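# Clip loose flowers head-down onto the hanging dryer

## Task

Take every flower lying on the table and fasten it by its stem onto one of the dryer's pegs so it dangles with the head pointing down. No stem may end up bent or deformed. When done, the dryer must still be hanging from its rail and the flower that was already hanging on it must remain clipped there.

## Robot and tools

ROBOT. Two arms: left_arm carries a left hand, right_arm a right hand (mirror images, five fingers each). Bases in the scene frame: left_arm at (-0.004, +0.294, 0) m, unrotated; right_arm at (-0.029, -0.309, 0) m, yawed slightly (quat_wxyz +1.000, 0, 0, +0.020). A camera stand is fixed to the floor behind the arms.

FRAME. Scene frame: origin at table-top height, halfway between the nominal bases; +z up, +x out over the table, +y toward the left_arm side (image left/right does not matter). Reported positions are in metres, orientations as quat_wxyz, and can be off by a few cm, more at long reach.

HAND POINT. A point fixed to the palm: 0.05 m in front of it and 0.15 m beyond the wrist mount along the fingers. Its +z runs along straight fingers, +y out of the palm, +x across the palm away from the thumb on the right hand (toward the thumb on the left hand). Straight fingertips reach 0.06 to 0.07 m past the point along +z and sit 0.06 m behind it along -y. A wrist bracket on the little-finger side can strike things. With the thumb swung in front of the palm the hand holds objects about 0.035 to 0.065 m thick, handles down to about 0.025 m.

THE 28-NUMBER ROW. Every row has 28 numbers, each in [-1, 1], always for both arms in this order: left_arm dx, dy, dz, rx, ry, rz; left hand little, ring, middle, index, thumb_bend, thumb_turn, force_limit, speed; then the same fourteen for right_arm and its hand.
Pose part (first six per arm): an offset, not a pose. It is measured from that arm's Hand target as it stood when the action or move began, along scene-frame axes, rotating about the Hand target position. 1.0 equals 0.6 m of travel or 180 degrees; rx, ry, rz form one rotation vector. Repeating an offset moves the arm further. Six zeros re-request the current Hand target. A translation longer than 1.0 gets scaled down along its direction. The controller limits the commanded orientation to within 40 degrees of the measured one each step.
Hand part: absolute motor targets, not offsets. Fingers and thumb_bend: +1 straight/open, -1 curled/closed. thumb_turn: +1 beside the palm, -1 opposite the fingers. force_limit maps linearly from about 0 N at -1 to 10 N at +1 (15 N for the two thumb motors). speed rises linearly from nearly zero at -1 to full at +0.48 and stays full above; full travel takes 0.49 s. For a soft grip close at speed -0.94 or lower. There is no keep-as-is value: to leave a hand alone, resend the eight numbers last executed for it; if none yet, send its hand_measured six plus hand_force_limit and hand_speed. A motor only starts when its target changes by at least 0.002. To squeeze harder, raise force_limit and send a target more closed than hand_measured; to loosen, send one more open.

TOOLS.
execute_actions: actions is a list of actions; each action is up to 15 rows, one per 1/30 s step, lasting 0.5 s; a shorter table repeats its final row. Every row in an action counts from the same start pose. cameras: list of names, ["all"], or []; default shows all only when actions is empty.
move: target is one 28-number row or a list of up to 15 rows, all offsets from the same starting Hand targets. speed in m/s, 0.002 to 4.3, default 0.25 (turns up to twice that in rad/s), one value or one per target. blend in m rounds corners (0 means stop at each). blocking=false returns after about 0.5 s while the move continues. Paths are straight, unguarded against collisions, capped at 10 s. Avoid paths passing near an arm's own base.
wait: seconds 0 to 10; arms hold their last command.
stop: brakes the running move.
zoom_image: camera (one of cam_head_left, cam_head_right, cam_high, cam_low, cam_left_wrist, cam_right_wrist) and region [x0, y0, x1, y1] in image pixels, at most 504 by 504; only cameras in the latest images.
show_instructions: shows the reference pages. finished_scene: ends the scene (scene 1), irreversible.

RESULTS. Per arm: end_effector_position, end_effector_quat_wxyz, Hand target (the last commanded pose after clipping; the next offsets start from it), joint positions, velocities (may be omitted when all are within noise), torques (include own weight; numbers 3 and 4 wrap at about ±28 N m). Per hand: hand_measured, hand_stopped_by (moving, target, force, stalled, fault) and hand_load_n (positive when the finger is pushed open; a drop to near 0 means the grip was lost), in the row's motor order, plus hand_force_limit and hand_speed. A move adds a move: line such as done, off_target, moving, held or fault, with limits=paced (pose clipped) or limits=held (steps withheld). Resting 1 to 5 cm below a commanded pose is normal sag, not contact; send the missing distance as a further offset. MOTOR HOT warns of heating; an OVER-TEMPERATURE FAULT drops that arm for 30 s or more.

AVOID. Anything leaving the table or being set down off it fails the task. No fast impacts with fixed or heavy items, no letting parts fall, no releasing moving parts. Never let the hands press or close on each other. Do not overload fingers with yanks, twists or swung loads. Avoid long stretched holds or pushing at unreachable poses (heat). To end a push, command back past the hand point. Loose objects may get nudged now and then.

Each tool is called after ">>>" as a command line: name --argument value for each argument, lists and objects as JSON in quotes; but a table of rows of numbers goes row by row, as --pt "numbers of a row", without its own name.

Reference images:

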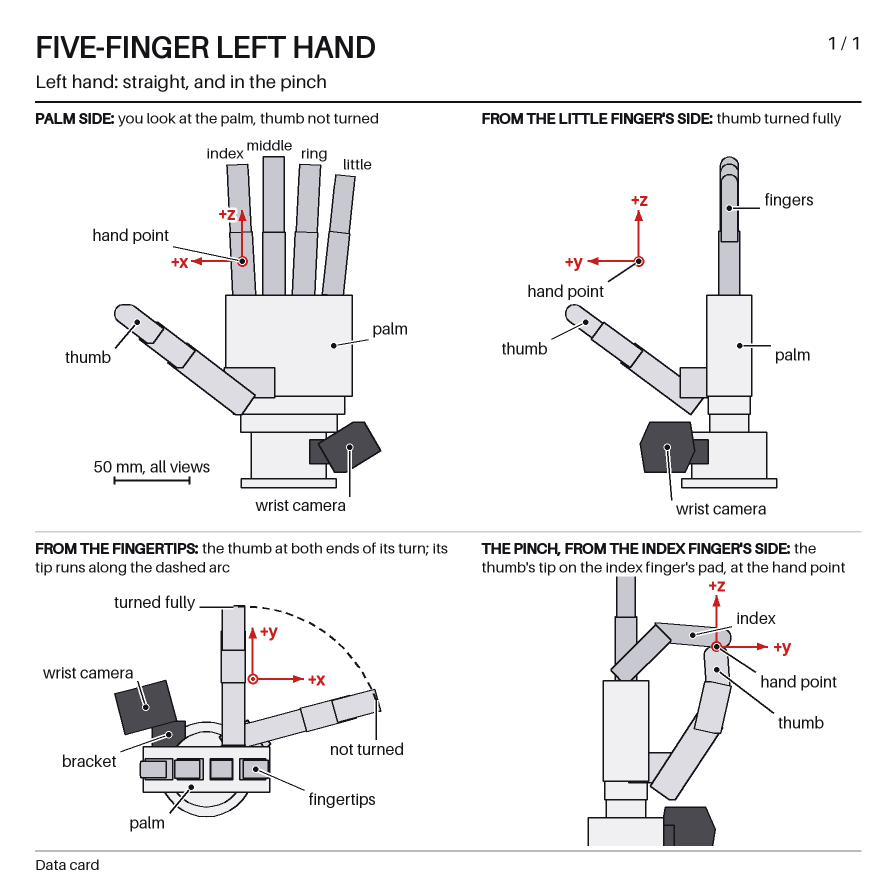

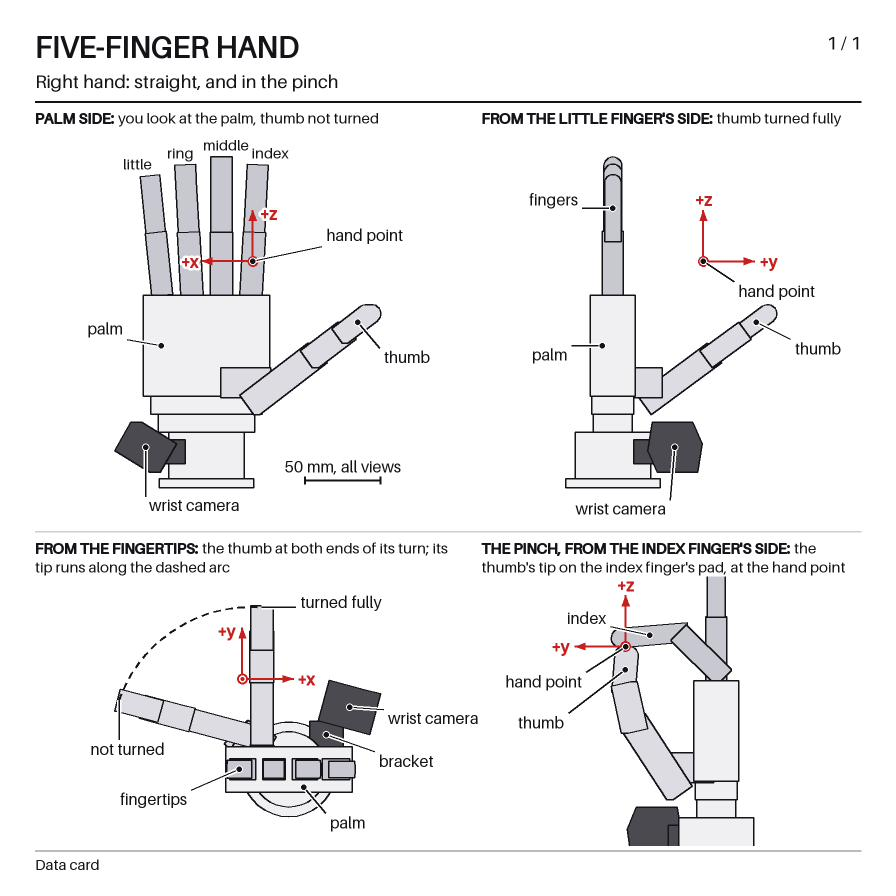

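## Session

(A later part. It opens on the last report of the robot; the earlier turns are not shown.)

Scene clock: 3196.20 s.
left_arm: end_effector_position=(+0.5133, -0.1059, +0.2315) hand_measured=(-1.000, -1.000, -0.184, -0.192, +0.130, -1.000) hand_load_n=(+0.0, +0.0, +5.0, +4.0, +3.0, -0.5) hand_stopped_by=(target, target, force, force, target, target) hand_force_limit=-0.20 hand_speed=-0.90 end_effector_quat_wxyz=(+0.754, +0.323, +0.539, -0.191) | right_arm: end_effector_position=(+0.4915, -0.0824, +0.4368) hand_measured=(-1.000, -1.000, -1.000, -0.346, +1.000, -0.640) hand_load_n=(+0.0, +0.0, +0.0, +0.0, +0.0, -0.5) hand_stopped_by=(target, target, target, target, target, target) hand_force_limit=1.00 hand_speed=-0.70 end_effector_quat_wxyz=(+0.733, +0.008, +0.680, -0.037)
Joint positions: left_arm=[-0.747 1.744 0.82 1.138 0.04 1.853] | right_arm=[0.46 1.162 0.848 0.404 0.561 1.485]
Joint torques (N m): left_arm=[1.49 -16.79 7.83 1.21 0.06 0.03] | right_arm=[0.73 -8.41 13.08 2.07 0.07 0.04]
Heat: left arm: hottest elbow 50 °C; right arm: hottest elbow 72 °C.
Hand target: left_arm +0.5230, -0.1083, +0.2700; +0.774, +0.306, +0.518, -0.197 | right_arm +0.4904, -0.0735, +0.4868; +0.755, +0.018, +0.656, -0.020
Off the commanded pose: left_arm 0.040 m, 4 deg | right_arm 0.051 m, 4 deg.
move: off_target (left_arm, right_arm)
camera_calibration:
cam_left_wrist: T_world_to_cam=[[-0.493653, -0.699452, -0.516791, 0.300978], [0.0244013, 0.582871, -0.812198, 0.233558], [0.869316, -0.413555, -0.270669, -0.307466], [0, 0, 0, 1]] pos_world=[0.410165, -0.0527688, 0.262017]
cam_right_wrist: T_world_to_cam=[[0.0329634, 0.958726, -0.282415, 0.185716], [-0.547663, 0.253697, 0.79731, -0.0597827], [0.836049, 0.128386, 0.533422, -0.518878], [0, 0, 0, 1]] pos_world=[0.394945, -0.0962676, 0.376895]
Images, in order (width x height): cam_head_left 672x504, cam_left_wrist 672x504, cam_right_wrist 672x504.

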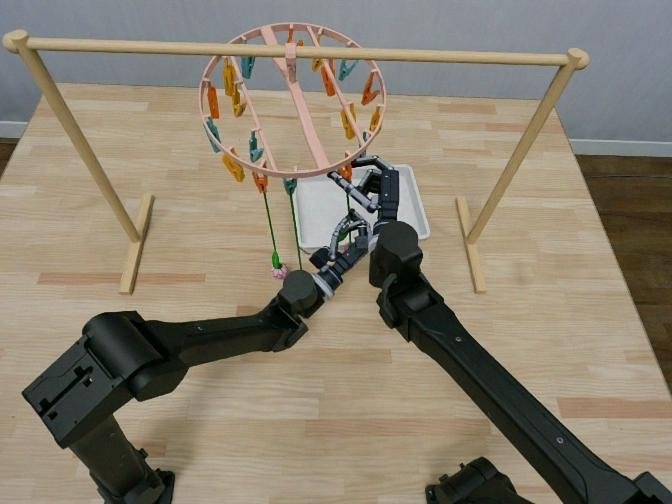

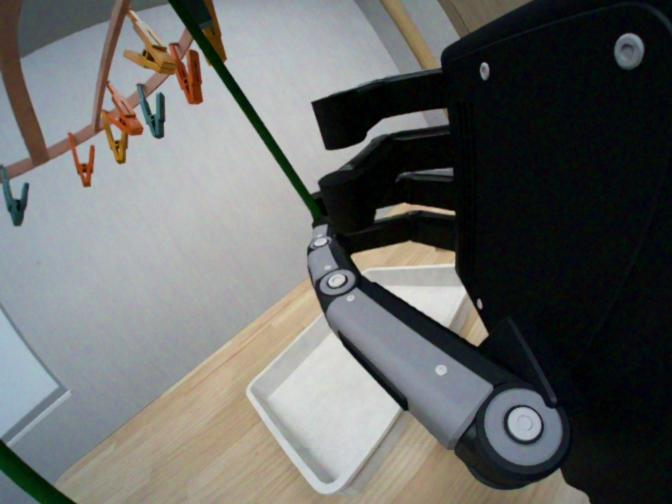

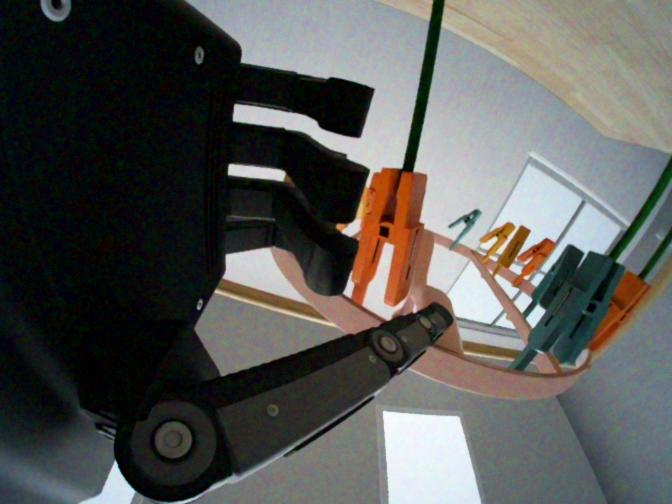

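>>> move --target '[0.0,0.0,0.0,0,0,0,-1,-1,-0.1,-0.1,0.13,-1,-0.2,-0.93,0,0,0,0,0,0,-1,-1,-1,-0.35,1.0,-0.64,1.0,-0.7]' --speed 0.03 --cameras '["cam_right_wrist","cam_head_left","cam_left_wrist"]'

>>> zoom_image --camera "cam_left_wrist" --region '[200, 120, 400, 320]'

Scene clock: 3208.43 s.
left_arm: end_effector_position=(+0.5133, -0.1059, +0.2315) hand_measured=(-1.000, -1.000, -0.100, -0.100, +0.130, -1.000) hand_load_n=(+0.0, +0.0, +0.0, +0.0, +0.0, +0.0) hand_stopped_by=(target, target, target, target, target, target) hand_force_limit=-0.20 hand_speed=-0.93 end_effector_quat_wxyz=(+0.754, +0.323, +0.539, -0.191) | right_arm: end_effector_position=(+0.4915, -0.0824, +0.4368) hand_measured=(-1.000, -1.000, -1.000, -0.346, +1.000, -0.640) hand_load_n=(+0.0, +0.0, -0.5, +0.0, +0.0, -0.5) hand_stopped_by=(target, target, target, target, target, target) hand_force_limit=1.00 hand_speed=-0.70 end_effector_quat_wxyz=(+0.733, +0.008, +0.680, -0.037)
Joint positions: left_arm=[-0.747 1.744 0.82 1.138 0.04 1.853] | right_arm=[0.46 1.162 0.848 0.404 0.561 1.485]
Joint torques (N m): left_arm=[1.49 -16.79 7.84 1.22 0.06 0.03] | right_arm=[0.26 -7.59 12.93 2.02 0.04 0]
Heat: left arm: hottest elbow 50 °C; right arm: hottest elbow 71 °C.
Hand target: left_arm +0.5230, -0.1084, +0.2699; +0.774, +0.306, +0.518, -0.197 | right_arm +0.4904, -0.0735, +0.4868; +0.755, +0.018, +0.656, -0.020
Off the commanded pose: left_arm 0.040 m, 4 deg | right_arm 0.051 m, 4 deg.
move: off_target (left_arm, right_arm)
camera_calibration:
cam_left_wrist: T_world_to_cam=[[-0.493653, -0.699452, -0.516791, 0.300978], [0.0244013, 0.582871, -0.812198, 0.233558], [0.869316, -0.413555, -0.270669, -0.307466], [0, 0, 0, 1]] pos_world=[0.410165, -0.0527688, 0.262017]
cam_right_wrist: T_world_to_cam=[[0.0329634, 0.958726, -0.282415, 0.185716], [-0.547663, 0.253697, 0.79731, -0.0597827], [0.836049, 0.128386, 0.533422, -0.518878], [0, 0, 0, 1]] pos_world=[0.394945, -0.0962676, 0.376895]
Images, in order (width x height): cam_head_left 672x504, cam_left_wrist 672x504, cam_right_wrist 672x504.

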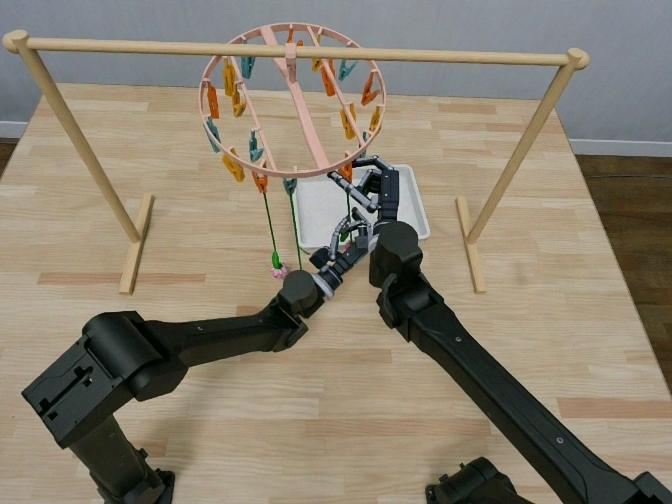

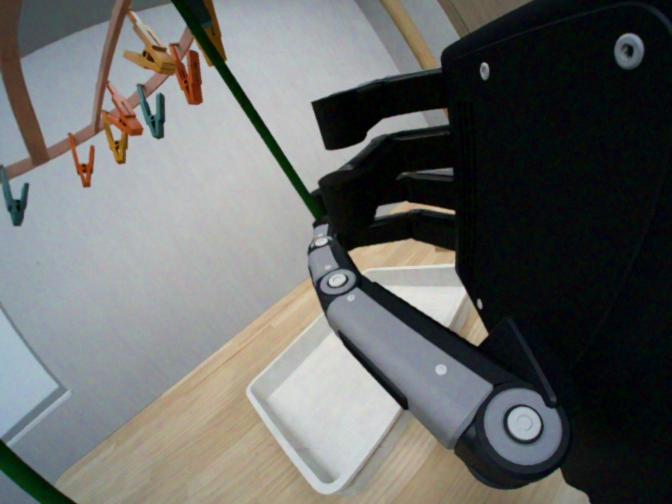

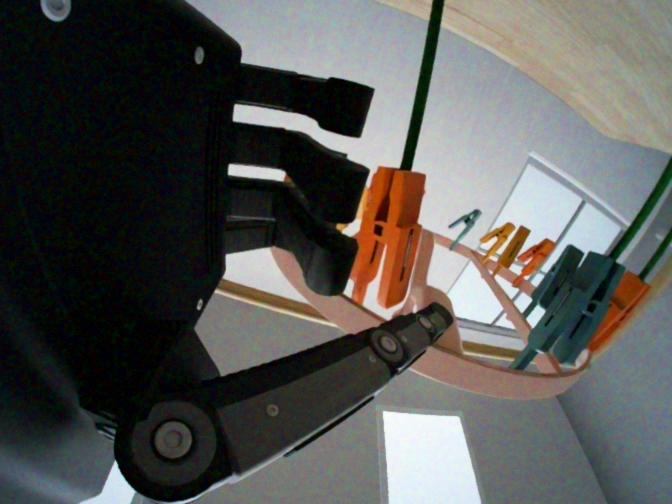

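Scaled by 2.520 from the camera's 672x504 image, which has a finer 960x720 frame.

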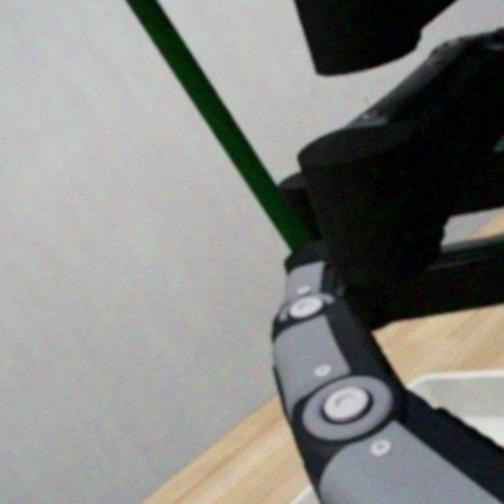

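>>> move --target '[0.0,0.0,0.0,0,0,0,-1,-1,0.25,0.25,0.13,-1,-0.2,-0.9,0,0,0,0,0,0,-1,-1,-1,-0.35,1.0,-0.64,1.0,-0.7]' --speed 0.03 --cameras '["cam_right_wrist","cam_left_wrist"]'

>>> zoom_image --camera "cam_right_wrist" --region '[330, 0, 480, 320]'

Scene clock: 3214.23 s.
left_arm: end_effector_position=(+0.5133, -0.1059, +0.2315) hand_measured=(-1.000, -1.000, +0.250, +0.250, +0.130, -1.000) hand_load_n=(+0.0, +0.0, +0.0, +0.0, +0.0, +0.0) hand_stopped_by=(target, target, target, target, target, target) hand_force_limit=-0.20 hand_speed=-0.90 end_effector_quat_wxyz=(+0.754, +0.323, +0.539, -0.191) | right_arm: end_effector_position=(+0.4915, -0.0824, +0.4368) hand_measured=(-1.000, -1.000, -1.000, -0.346, +1.000, -0.640) hand_load_n=(+0.0, +0.0, +0.0, +0.0, +0.0, -0.5) hand_stopped_by=(target, target, target, target, target, target) hand_force_limit=1.00 hand_speed=-0.70 end_effector_quat_wxyz=(+0.733, +0.008, +0.680, -0.037)
Joint positions: left_arm=[-0.747 1.744 0.82 1.138 0.04 1.853] | right_arm=[0.46 1.162 0.848 0.404 0.561 1.485]
Joint torques (N m): left_arm=[1.44 -16.79 7.83 1.22 0.07 0.02] | right_arm=[0.5 -7.77 12.82 2.02 0.06 0.06]
Heat: left arm: hottest elbow 50 °C; right arm: hottest elbow 71 °C.
Hand target: left_arm +0.5230, -0.1084, +0.2699; +0.774, +0.306, +0.518, -0.197 | right_arm +0.4904, -0.0735, +0.4868; +0.755, +0.018, +0.656, -0.020
Off the commanded pose: left_arm 0.040 m, 4 deg | right_arm 0.051 m, 4 deg.
move: off_target (left_arm, right_arm)
camera_calibration:
cam_left_wrist: T_world_to_cam=[[-0.493653, -0.699452, -0.516791, 0.300978], [0.0244013, 0.582871, -0.812198, 0.233558], [0.869316, -0.413555, -0.270669, -0.307466], [0, 0, 0, 1]] pos_world=[0.410165, -0.0527688, 0.262017]
cam_right_wrist: T_world_to_cam=[[0.0329634, 0.958726, -0.282415, 0.185716], [-0.547663, 0.253697, 0.79731, -0.0597827], [0.836049, 0.128386, 0.533422, -0.518878], [0, 0, 0, 1]] pos_world=[0.394945, -0.0962676, 0.376895]
Images, in order (width x height): cam_left_wrist 672x504, cam_right_wrist 672x504.

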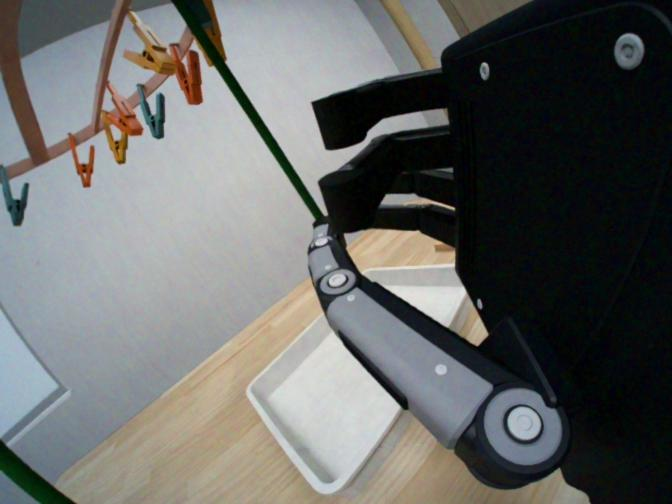

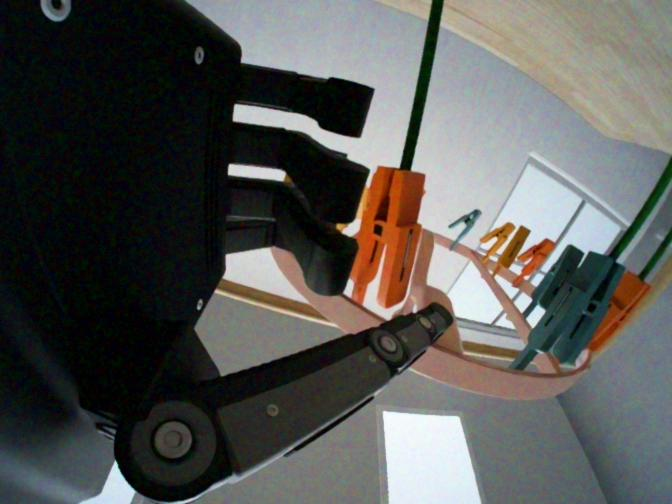

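Scaled by 1.575 from the camera's 672x504 image, which has a finer 960x720 frame.

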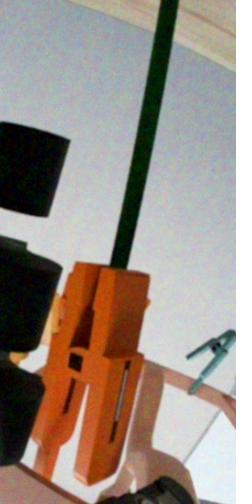

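>>> move --target '[0.0,0.0,0.0,0,0,0,-1,-1,0.9,0.9,0.6,-1,-0.2,-0.8,0,0,0,0,0,0,-1,-1,-1,-0.35,1.0,-0.64,1.0,-0.7]' --speed 0.03 --cameras '["cam_right_wrist","cam_left_wrist","cam_head_left"]'

>>> zoom_image --camera "cam_right_wrist" --region '[330, 0, 480, 320]'

Scene clock: 3221.57 s.
left_arm: end_effector_position=(+0.5133, -0.1059, +0.2315) hand_measured=(-1.000, -1.000, +0.900, +0.900, +0.600, -1.000) hand_load_n=(+0.0, +0.0, +0.0, +0.0, +0.0, +0.0) hand_stopped_by=(target, target, target, target, target, target) hand_force_limit=-0.20 hand_speed=-0.80 end_effector_quat_wxyz=(+0.754, +0.323, +0.539, -0.191) | right_arm: end_effector_position=(+0.4915, -0.0824, +0.4368) hand_measured=(-1.000, -1.000, -1.000, -0.346, +1.000, -0.640) hand_load_n=(+0.0, +0.0, +0.0, +0.0, +0.0, +0.0) hand_stopped_by=(target, target, target, target, target, target) hand_force_limit=1.00 hand_speed=-0.70 end_effector_quat_wxyz=(+0.733, +0.008, +0.680, -0.037)
Joint positions: left_arm=[-0.747 1.744 0.82 1.138 0.04 1.853] | right_arm=[0.46 1.162 0.848 0.404 0.561 1.485]
Joint torques (N m): left_arm=[1.55 -16.73 7.84 1.24 0.06 0.02] | right_arm=[0.5 -7 13.07 2.19 0.06 0.08]
Heat: left arm: hottest elbow 50 °C; right arm: hottest elbow 71 °C.
Hand target: left_arm +0.5230, -0.1084, +0.2699; +0.774, +0.306, +0.518, -0.197 | right_arm +0.4904, -0.0735, +0.4868; +0.755, +0.018, +0.656, -0.020
Off the commanded pose: left_arm 0.040 m, 4 deg | right_arm 0.051 m, 4 deg.
move: off_target (left_arm, right_arm)
camera_calibration:
cam_left_wrist: T_world_to_cam=[[-0.493653, -0.699452, -0.516791, 0.300978], [0.0244013, 0.582871, -0.812198, 0.233558], [0.869316, -0.413555, -0.270669, -0.307466], [0, 0, 0, 1]] pos_world=[0.410165, -0.0527688, 0.262017]
cam_right_wrist: T_world_to_cam=[[0.0329634, 0.958726, -0.282415, 0.185716], [-0.547663, 0.253697, 0.79731, -0.0597827], [0.836049, 0.128386, 0.533422, -0.518878], [0, 0, 0, 1]] pos_world=[0.394945, -0.0962676, 0.376895]
Images, in order (width x height): cam_head_left 672x504, cam_left_wrist 672x504, cam_right_wrist 672x504.

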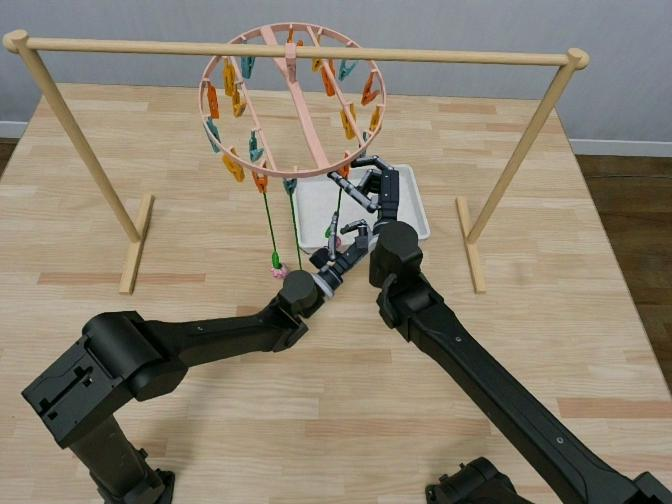

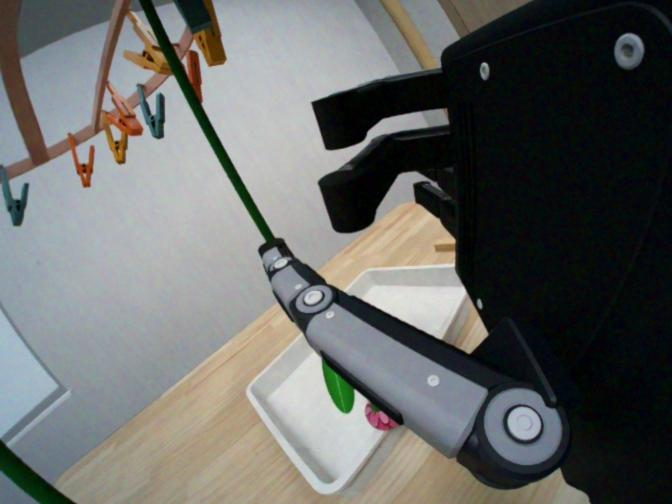

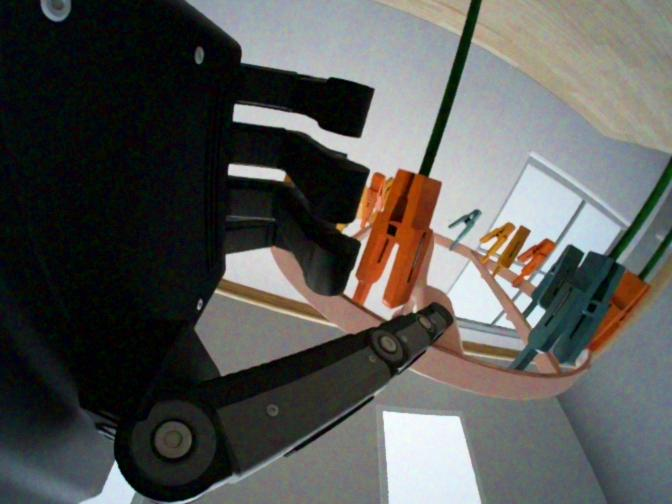

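Scaled by 1.575 from the camera's 672x504 image, which has a finer 960x720 frame.

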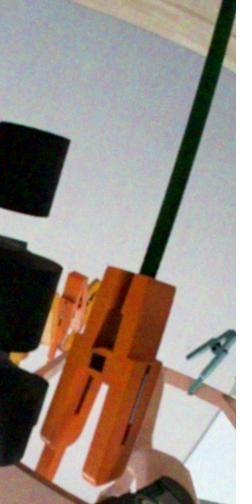

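>>> move --target '[-0.0883,0.0057,-0.0917,0,0,0,-1,-1,0.9,0.9,0.9,-1,-0.2,-0.7,0,0,0,0,0,0,-1,-1,-1,-0.35,1.0,-0.64,1.0,-0.7]' --speed 0.05 --cameras '["cam_right_wrist","cam_left_wrist","cam_head_left"]'

>>> zoom_image --camera "cam_head_left" --region '[290, 150, 400, 290]'

Scene clock: 3244.93 s.
left_arm: end_effector_position=(+0.4736, -0.1023, +0.2170) hand_measured=(-1.000, -1.000, +0.900, +0.900, +0.900, -1.000) hand_load_n=(+0.0, +0.0, +0.0, +0.0, +0.0, +0.0) hand_stopped_by=(target, target, target, target, target, target) hand_force_limit=-0.20 hand_speed=-0.70 end_effector_quat_wxyz=(+0.772, +0.303, +0.523, -0.198) | right_arm: end_effector_position=(+0.4915, -0.0824, +0.4368) hand_measured=(-1.000, -1.000, -1.000, -0.346, +1.000, -0.640) hand_load_n=(+0.0, +0.5, +0.0, +0.0, +0.0, -0.5) hand_stopped_by=(target, target, target, target, target, target) hand_force_limit=1.00 hand_speed=-0.70 end_effector_quat_wxyz=(+0.733, +0.008, +0.680, -0.037)
Joint positions: left_arm=[-0.809 1.774 0.73 1.318 -0.032 1.853] | right_arm=[0.46 1.162 0.848 0.404 0.561 1.485]
Joint torques (N m): left_arm=[0.26 -12.63 4.05 2.18 -0.07 0.24] | right_arm=[0.85 -7.12 12.89 2.18 0.06 0.01]
Heat: left arm: hottest elbow 50 °C; right arm: hottest elbow 71 °C.
Hand target: left_arm +0.4700, -0.1050, +0.2148; +0.774, +0.306, +0.518, -0.197 | right_arm +0.4904, -0.0735, +0.4868; +0.755, +0.018, +0.656, -0.020
Off the commanded pose: left_arm 0.005 m, 1 deg | right_arm 0.051 m, 4 deg.
move: off_target (right_arm)
camera_calibration:
cam_left_wrist: T_world_to_cam=[[-0.472519, -0.730844, -0.492536, 0.257991], [0.0462173, 0.537544, -0.841968, 0.212243], [0.880108, -0.42061, -0.220222, -0.292095], [0, 0, 0, 1]] pos_world=[0.369171, -0.0483971, 0.241446]
cam_right_wrist: T_world_to_cam=[[0.0329634, 0.958726, -0.282415, 0.185716], [-0.547663, 0.253697, 0.79731, -0.0597827], [0.836049, 0.128386, 0.533422, -0.518878], [0, 0, 0, 1]] pos_world=[0.394945, -0.0962676, 0.376895]
Images, in order (width x height): cam_head_left 672x504, cam_left_wrist 672x504, cam_right_wrist 672x504.

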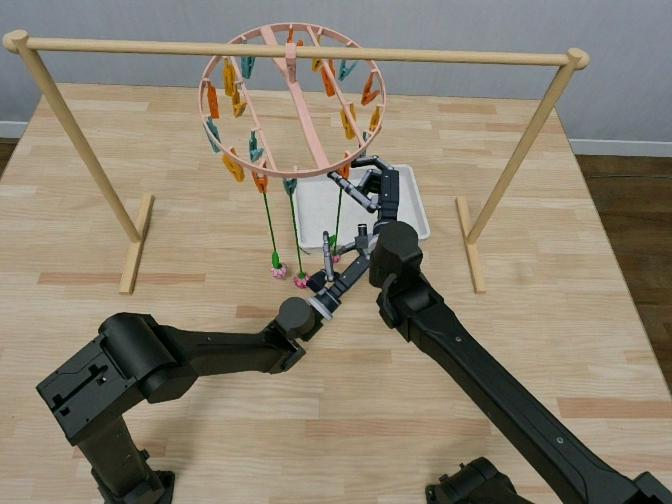

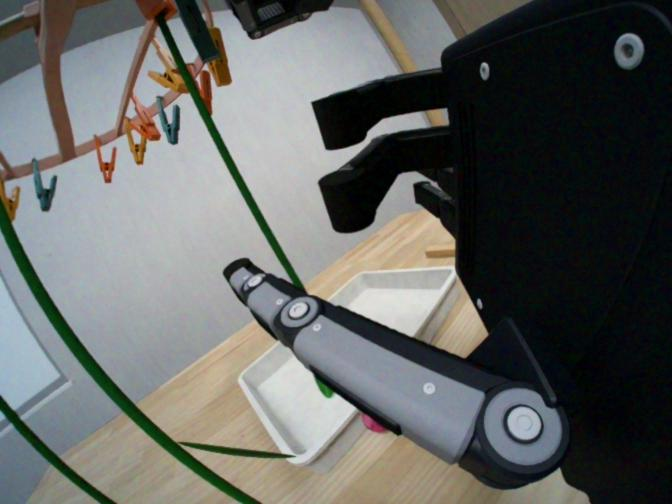

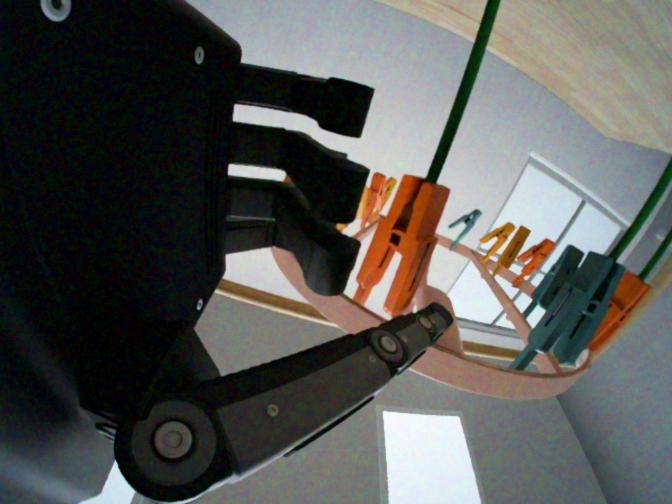

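Scaled by 3.600 from the camera's 672x504 image, which has a finer 960x720 frame.

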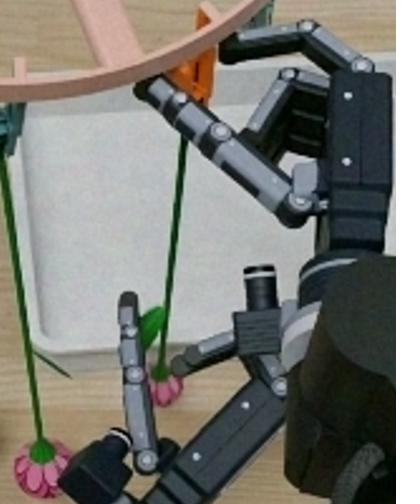

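>>> move --pt "-0.1167 0.025 -0.025 0 0 0 -1 -1 0.9 0.9 0.9 -1 -0.2 -0.7 0 0 0 0 0 0 -1 -1 -1 -0.35 1.0 -0.64 1.0 -0.7" --pt "-0.2333 0.225 0.0083 0 0 0 -1 -1 0.9 0.9 0.9 -1 -0.2 -0.7 0 0 0 0 0 0 -1 -1 -1 -0.35 1.0 -0.64 1.0 -0.7" --pt "-0.3667 0.5083 0.0583 0 0 0 -1 -1 0.9 0.9 0.9 -1 -0.2 -0.7 0 0 0 0 0 0 -1 -1 -1 -0.35 1.0 -0.64 1.0 -0.7" --speed '[0.08,0.15,0.2]' --blend '[0.015,0.03,0]' --cameras '["cam_right_wrist","cam_head_left","cam_head_right"]'

>>> zoom_image --camera "cam_head_left" --region '[240, 120, 410, 300]'

>>> zoom_image --camera "cam_right_wrist" --region '[330, 0, 510, 320]'

Scene clock: 3254.83 s.
left_arm: end_effector_position=(+0.3027, +0.0803, +0.2138) hand_measured=(-1.000, -1.000, +0.900, +0.900, +0.900, -1.000) hand_load_n=(+0.0, +0.0, +0.0, +0.0, +0.0, +0.0) hand_stopped_by=(target, target, target, target, target, target) hand_force_limit=-0.20 hand_speed=-0.70 end_effector_quat_wxyz=(+0.770, +0.315, +0.521, -0.190) | right_arm: end_effector_position=(+0.4915, -0.0824, +0.4368) hand_measured=(-1.000, -1.000, -1.000, -0.346, +1.000, -0.640) hand_load_n=(+0.0, +0.0, +0.0, +0.0, +0.0, +0.0) hand_stopped_by=(target, target, target, target, target, target) hand_force_limit=1.00 hand_speed=-0.70 end_effector_quat_wxyz=(+0.733, +0.008, +0.680, -0.037)
Joint positions: left_arm=[-0.787 1.25 0.052 1.459 -0.002 1.874] | right_arm=[0.46 1.162 0.848 0.404 0.561 1.485]
Joint torques (N m): left_arm=[0.21 -2.61 5.05 1.73 -0.08 0.13] | right_arm=[0.85 -7.71 12.94 1.96 0.09 0.04]
Heat: left arm: hottest elbow 49 °C; right arm: hottest elbow 71 °C.
Hand target: left_arm +0.3067, +0.0723, +0.2235; +0.777, +0.312, +0.511, -0.194 (not the last commanded pose) | right_arm +0.4904, -0.0735, +0.4868; +0.755, +0.018, +0.656, -0.020
Off the commanded pose: left_arm 0.136 m, 1 deg | right_arm 0.051 m, 4 deg.
move: held (left_arm; a check stopped the path), off_target (right_arm); path passed 2 of 3 targets; limits=held
pose unreachable (left arm): on one or more control steps of this call, first in action 0 (counted from 0), this arm could not follow its commanded pose, so it was not sent that pose on those steps. It may still have moved: this result reports where it is.
cause: moving toward the commanded pose would bring two parts of the arm too close to each other (joints 2 (shoulder) and 3 (elbow) lie between them).
camera_calibration:
cam_right_wrist: T_world_to_cam=[[0.0329634, 0.958726, -0.282415, 0.185716], [-0.547663, 0.253697, 0.79731, -0.0597827], [0.836049, 0.128386, 0.533422, -0.518878], [0, 0, 0, 1]] pos_world=[0.394945, -0.0962676, 0.376895]
Images, in order (width x height): cam_head_left 672x504, cam_head_right 672x504, cam_right_wrist 672x504.

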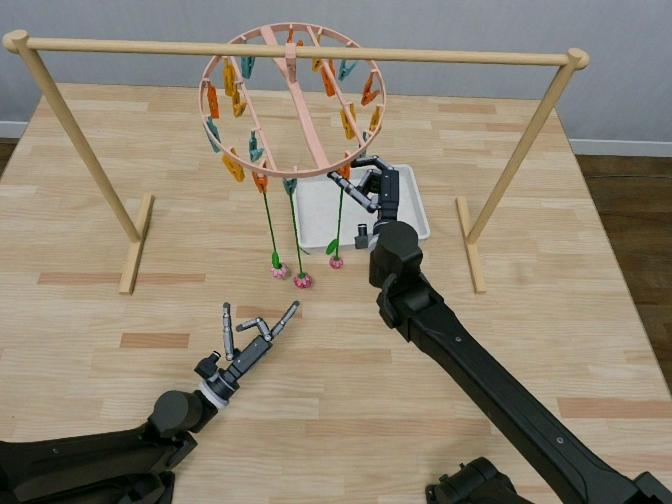

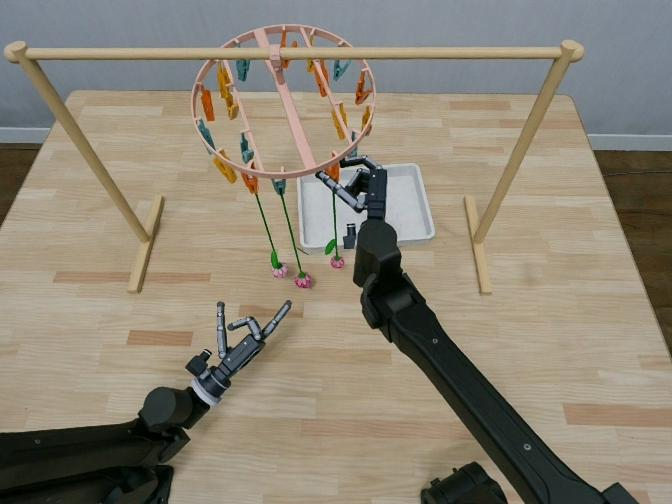

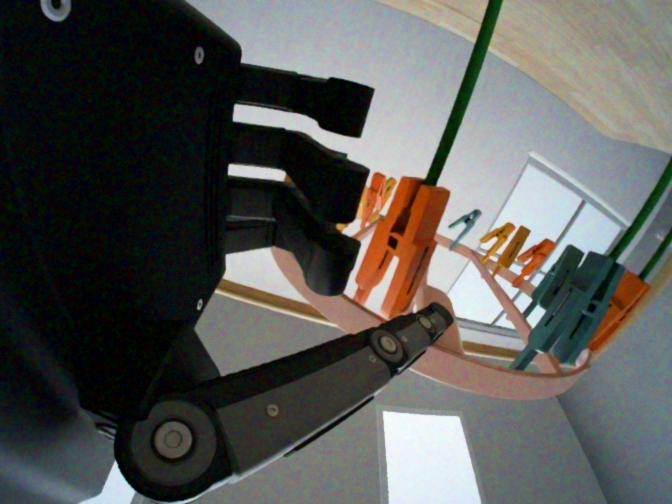

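Scaled by 2.800 from the camera's 672x504 image, which has a finer 960x720 frame.

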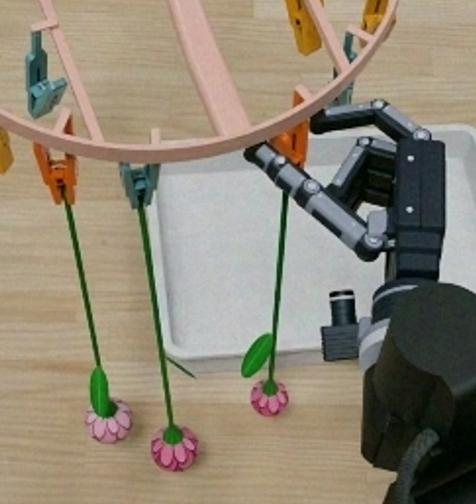

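Scaled by 1.575 from the camera's 672x504 image, which has a finer 960x720 frame.

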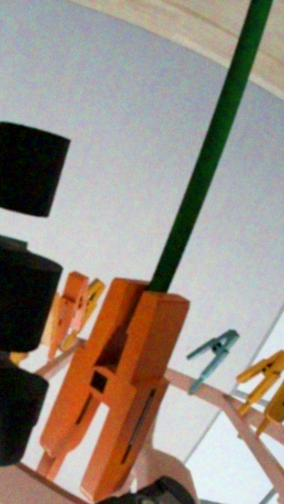

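>>> move --target '[0.0,0.0,0.0,0,0,0,-1,-1,0.9,0.9,0.9,-1,-0.2,-0.7,0,0,-0.15,0,0,0,-1,-1,-1,-0.35,1.0,-0.64,1.0,-0.7]' --speed 0.05 --cameras '["cam_right_wrist","cam_head_left"]'

>>> zoom_image --camera "cam_head_left" --region '[290, 120, 430, 280]'

Scene clock: 3274.67 s.
left_arm: end_effector_position=(+0.3028, +0.0803, +0.2138) hand_measured=(-1.000, -1.000, +0.900, +0.900, +0.900, -1.000) hand_load_n=(+0.0, +0.0, +0.0, +0.0, +0.0, +0.0) hand_stopped_by=(target, target, target, target, target, target) hand_force_limit=-0.20 hand_speed=-0.70 end_effector_quat_wxyz=(+0.770, +0.315, +0.521, -0.190) | right_arm: end_effector_position=(+0.4932, -0.0815, +0.4033) hand_measured=(-1.000, -1.000, -1.000, -0.346, +1.000, -0.640) hand_load_n=(+0.0, +0.0, +0.5, +0.0, +0.0, +0.0) hand_stopped_by=(target, target, target, target, target, target) hand_force_limit=1.00 hand_speed=-0.70 end_effector_quat_wxyz=(+0.754, +0.023, +0.656, -0.024)
Joint positions: left_arm=[-0.787 1.25 0.052 1.459 -0.002 1.874] | right_arm=[0.46 1.245 0.762 0.648 0.561 1.485]
Joint torques (N m): left_arm=[0.21 -2.61 5.12 1.73 -0.08 0.13] | right_arm=[0.56 -6.18 6.82 2.97 0.05 0.03]
Heat: left arm: hottest elbow 48 °C; right arm: hottest elbow 70 °C.
Hand target: left_arm +0.3068, +0.0724, +0.2234; +0.777, +0.312, +0.511, -0.194 | right_arm +0.4904, -0.0735, +0.3969; +0.755, +0.018, +0.656, -0.020
Off the commanded pose: left_arm 0.013 m, 2 deg | right_arm 0.011 m, 1 deg.
move: off_target (left_arm, right_arm)
camera_calibration:
cam_right_wrist: T_world_to_cam=[[0.0503181, 0.968242, -0.244897, 0.152446], [-0.599351, 0.225421, 0.768091, 0.00250522], [0.798903, 0.108131, 0.59166, -0.509261], [0, 0, 0, 1]] pos_world=[0.400681, -0.0931022, 0.336719]
Images, in order (width x height): cam_head_left 672x504, cam_right_wrist 672x504.

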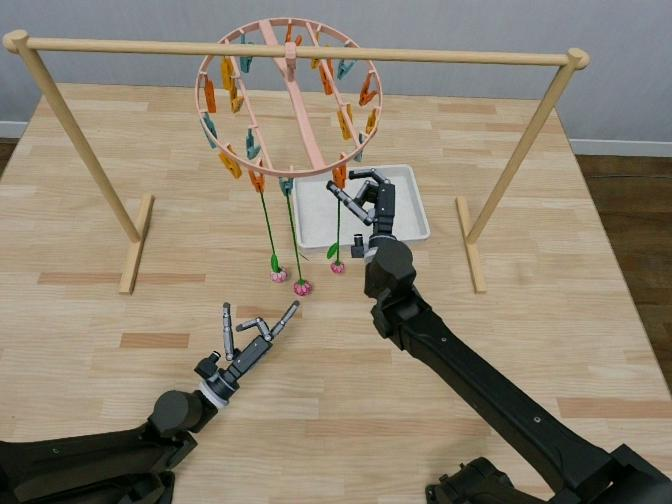

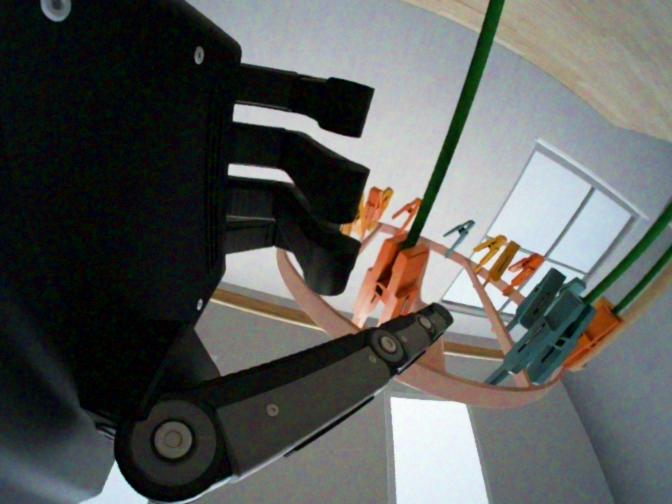

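Scaled by 3.150 from the camera's 672x504 image, which has a finer 960x720 frame.

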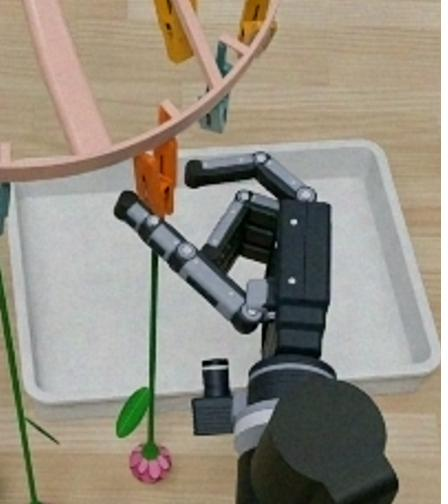

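>>> move --target '[0.0,0.0,0.0,0,0,0,-1,-1,0.9,0.9,0.9,-1,-0.2,-0.7,0,0,-0.075,0,0,0,-1,-1,-1,-0.35,1.0,-0.64,1.0,-0.7]' --speed 0.06 --cameras '["cam_right_wrist","cam_head_left"]'

>>> zoom_image --camera "cam_head_left" --region '[290, 120, 430, 280]'

Scene clock: 3279.70 s.
left_arm: end_effector_position=(+0.3028, +0.0803, +0.2138) hand_measured=(-1.000, -1.000, +0.900, +0.900, +0.900, -1.000) hand_load_n=(+0.0, +0.0, +0.0, +0.0, +0.0, +0.0) hand_stopped_by=(target, target, target, target, target, target) hand_force_limit=-0.20 hand_speed=-0.70 end_effector_quat_wxyz=(+0.770, +0.315, +0.521, -0.190) | right_arm: end_effector_position=(+0.4940, -0.0810, +0.3578) hand_measured=(-1.000, -1.000, -1.000, -0.346, +1.000, -0.640) hand_load_n=(+0.0, +0.5, +0.0, +0.0, +0.0, +0.0) hand_stopped_by=(target, target, target, target, target, target) hand_force_limit=1.00 hand_speed=-0.70 end_effector_quat_wxyz=(+0.754, +0.023, +0.656, -0.024)
Joint positions: left_arm=[-0.787 1.25 0.052 1.459 -0.002 1.874] | right_arm=[0.46 1.327 0.693 0.799 0.561 1.485]
Joint torques (N m): left_arm=[0.21 -2.61 5.12 1.73 -0.08 0.13] | right_arm=[-0.03 -6.24 6.13 3.08 0.02 0.06]
Heat: left arm: hottest elbow 47 °C; right arm: hottest elbow 69 °C.
Hand target: left_arm +0.3068, +0.0724, +0.2234; +0.777, +0.312, +0.511, -0.194 | right_arm +0.4904, -0.0735, +0.3518; +0.755, +0.018, +0.656, -0.020
Off the commanded pose: left_arm 0.013 m, 2 deg | right_arm 0.010 m, 1 deg.
move: off_target (left_arm)
camera_calibration:
cam_right_wrist: T_world_to_cam=[[0.0502118, 0.968209, -0.245053, 0.14096], [-0.599086, 0.225517, 0.76827, 0.0376929], [0.799109, 0.108231, 0.591364, -0.483011], [0, 0, 0, 1]] pos_world=[0.401482, -0.0927021, 0.291219]
Images, in order (width x height): cam_head_left 672x504, cam_right_wrist 672x504.

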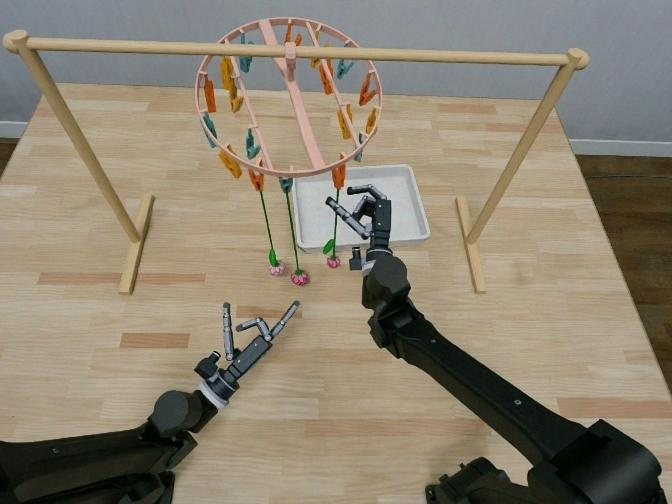

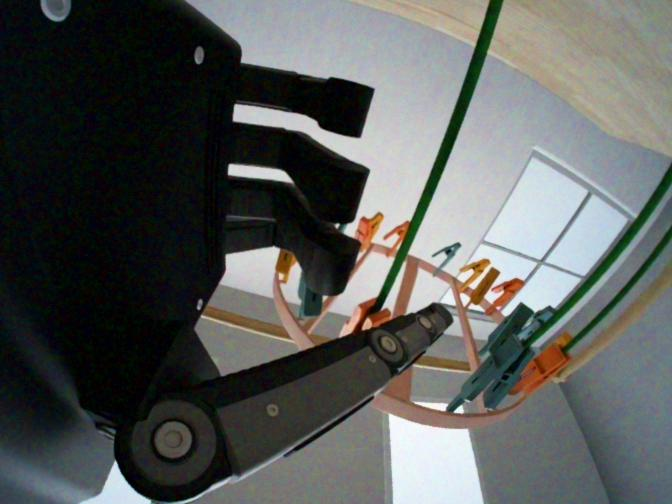

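Scaled by 3.150 from the camera's 672x504 image, which has a finer 960x720 frame.

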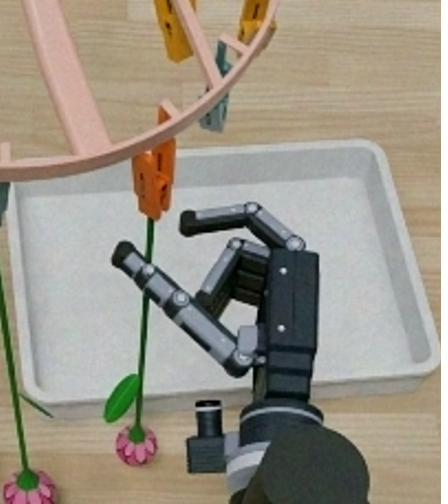

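>>> move --target '[0.0,0.0,0.0,0,0,0,-1,-1,0.9,0.9,0.9,-1,-0.2,-0.7,0,0,0.0,0,0,0,-1,-1,-1,0.9,1.0,-0.64,1.0,-0.6]' --speed 0.06 --cameras '["cam_right_wrist","cam_head_left"]'

>>> zoom_image --camera "cam_head_left" --region '[240, 120, 430, 310]'

Scene clock: 3287.77 s.
left_arm: end_effector_position=(+0.3028, +0.0803, +0.2138) hand_measured=(-1.000, -1.000, +0.900, +0.900, +0.900, -1.000) hand_load_n=(+0.0, +0.0, +0.0, +0.0, +0.0, +0.0) hand_stopped_by=(target, target, target, target, target, target) hand_force_limit=-0.20 hand_speed=-0.70 end_effector_quat_wxyz=(+0.770, +0.315, +0.521, -0.190) | right_arm: end_effector_position=(+0.4939, -0.0811, +0.3579) hand_measured=(-1.000, -1.000, -1.000, +0.900, +1.000, -0.640) hand_load_n=(+0.0, +0.0, +0.0, +0.0, +0.0, +0.0) hand_stopped_by=(target, target, target, target, target, target) hand_force_limit=1.00 hand_speed=-0.60 end_effector_quat_wxyz=(+0.754, +0.023, +0.656, -0.024)
Joint positions: left_arm=[-0.787 1.25 0.052 1.459 -0.002 1.874] | right_arm=[0.46 1.327 0.693 0.799 0.561 1.485]
Joint torques (N m): left_arm=[0.21 -2.61 5.14 1.73 -0.09 0.13] | right_arm=[0.56 -6.95 6.34 3.07 0.06 0.03]
Heat: left arm: hottest elbow 47 °C; right arm: hottest elbow 66 °C.
Hand target: left_arm +0.3068, +0.0724, +0.2234; +0.777, +0.312, +0.511, -0.194 | right_arm +0.4904, -0.0735, +0.3519; +0.755, +0.018, +0.656, -0.020
Off the commanded pose: left_arm 0.013 m, 2 deg | right_arm 0.010 m, 1 deg.
move: off_target (left_arm)
camera_calibration:
cam_right_wrist: T_world_to_cam=[[0.0503181, 0.968242, -0.244897, 0.1409], [-0.599351, 0.225421, 0.768091, 0.0377659], [0.798903, 0.108131, 0.59166, -0.483083], [0, 0, 0, 1]] pos_world=[0.401481, -0.0927022, 0.291319]
Images, in order (width x height): cam_head_left 672x504, cam_right_wrist 672x504.

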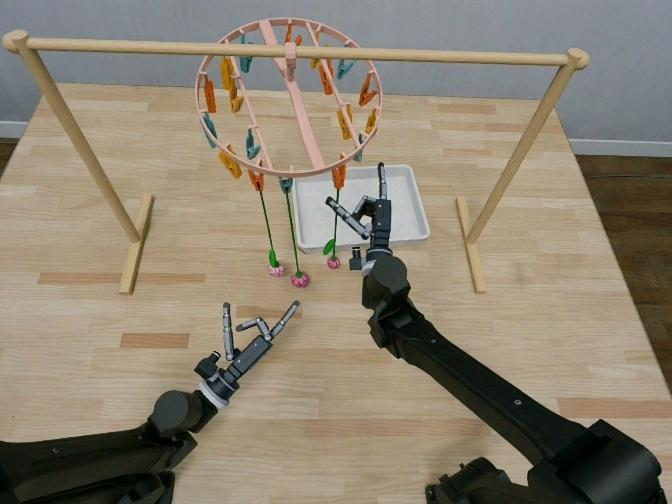

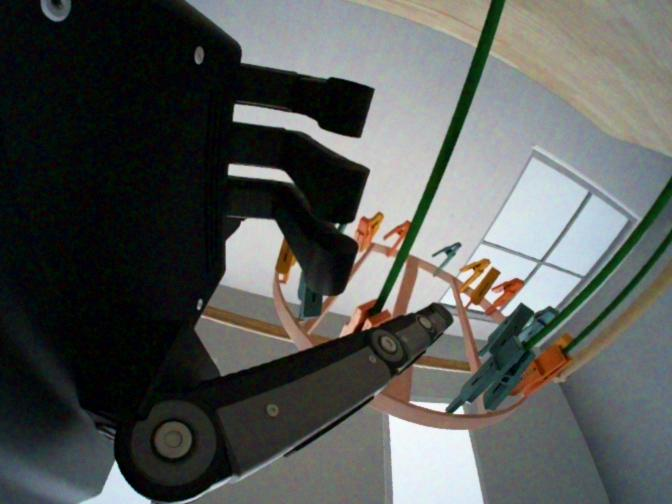

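Scaled by 2.653 from the camera's 672x504 image, which has a finer 960x720 frame.

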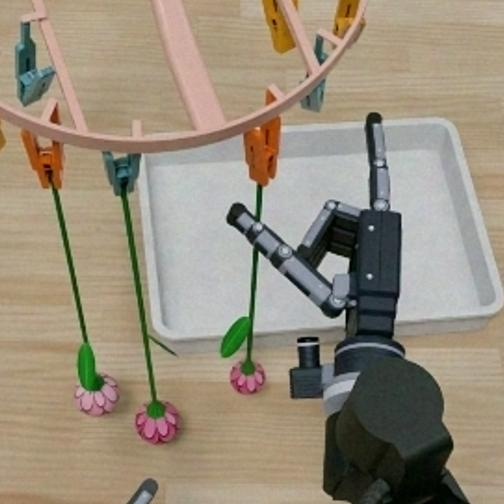

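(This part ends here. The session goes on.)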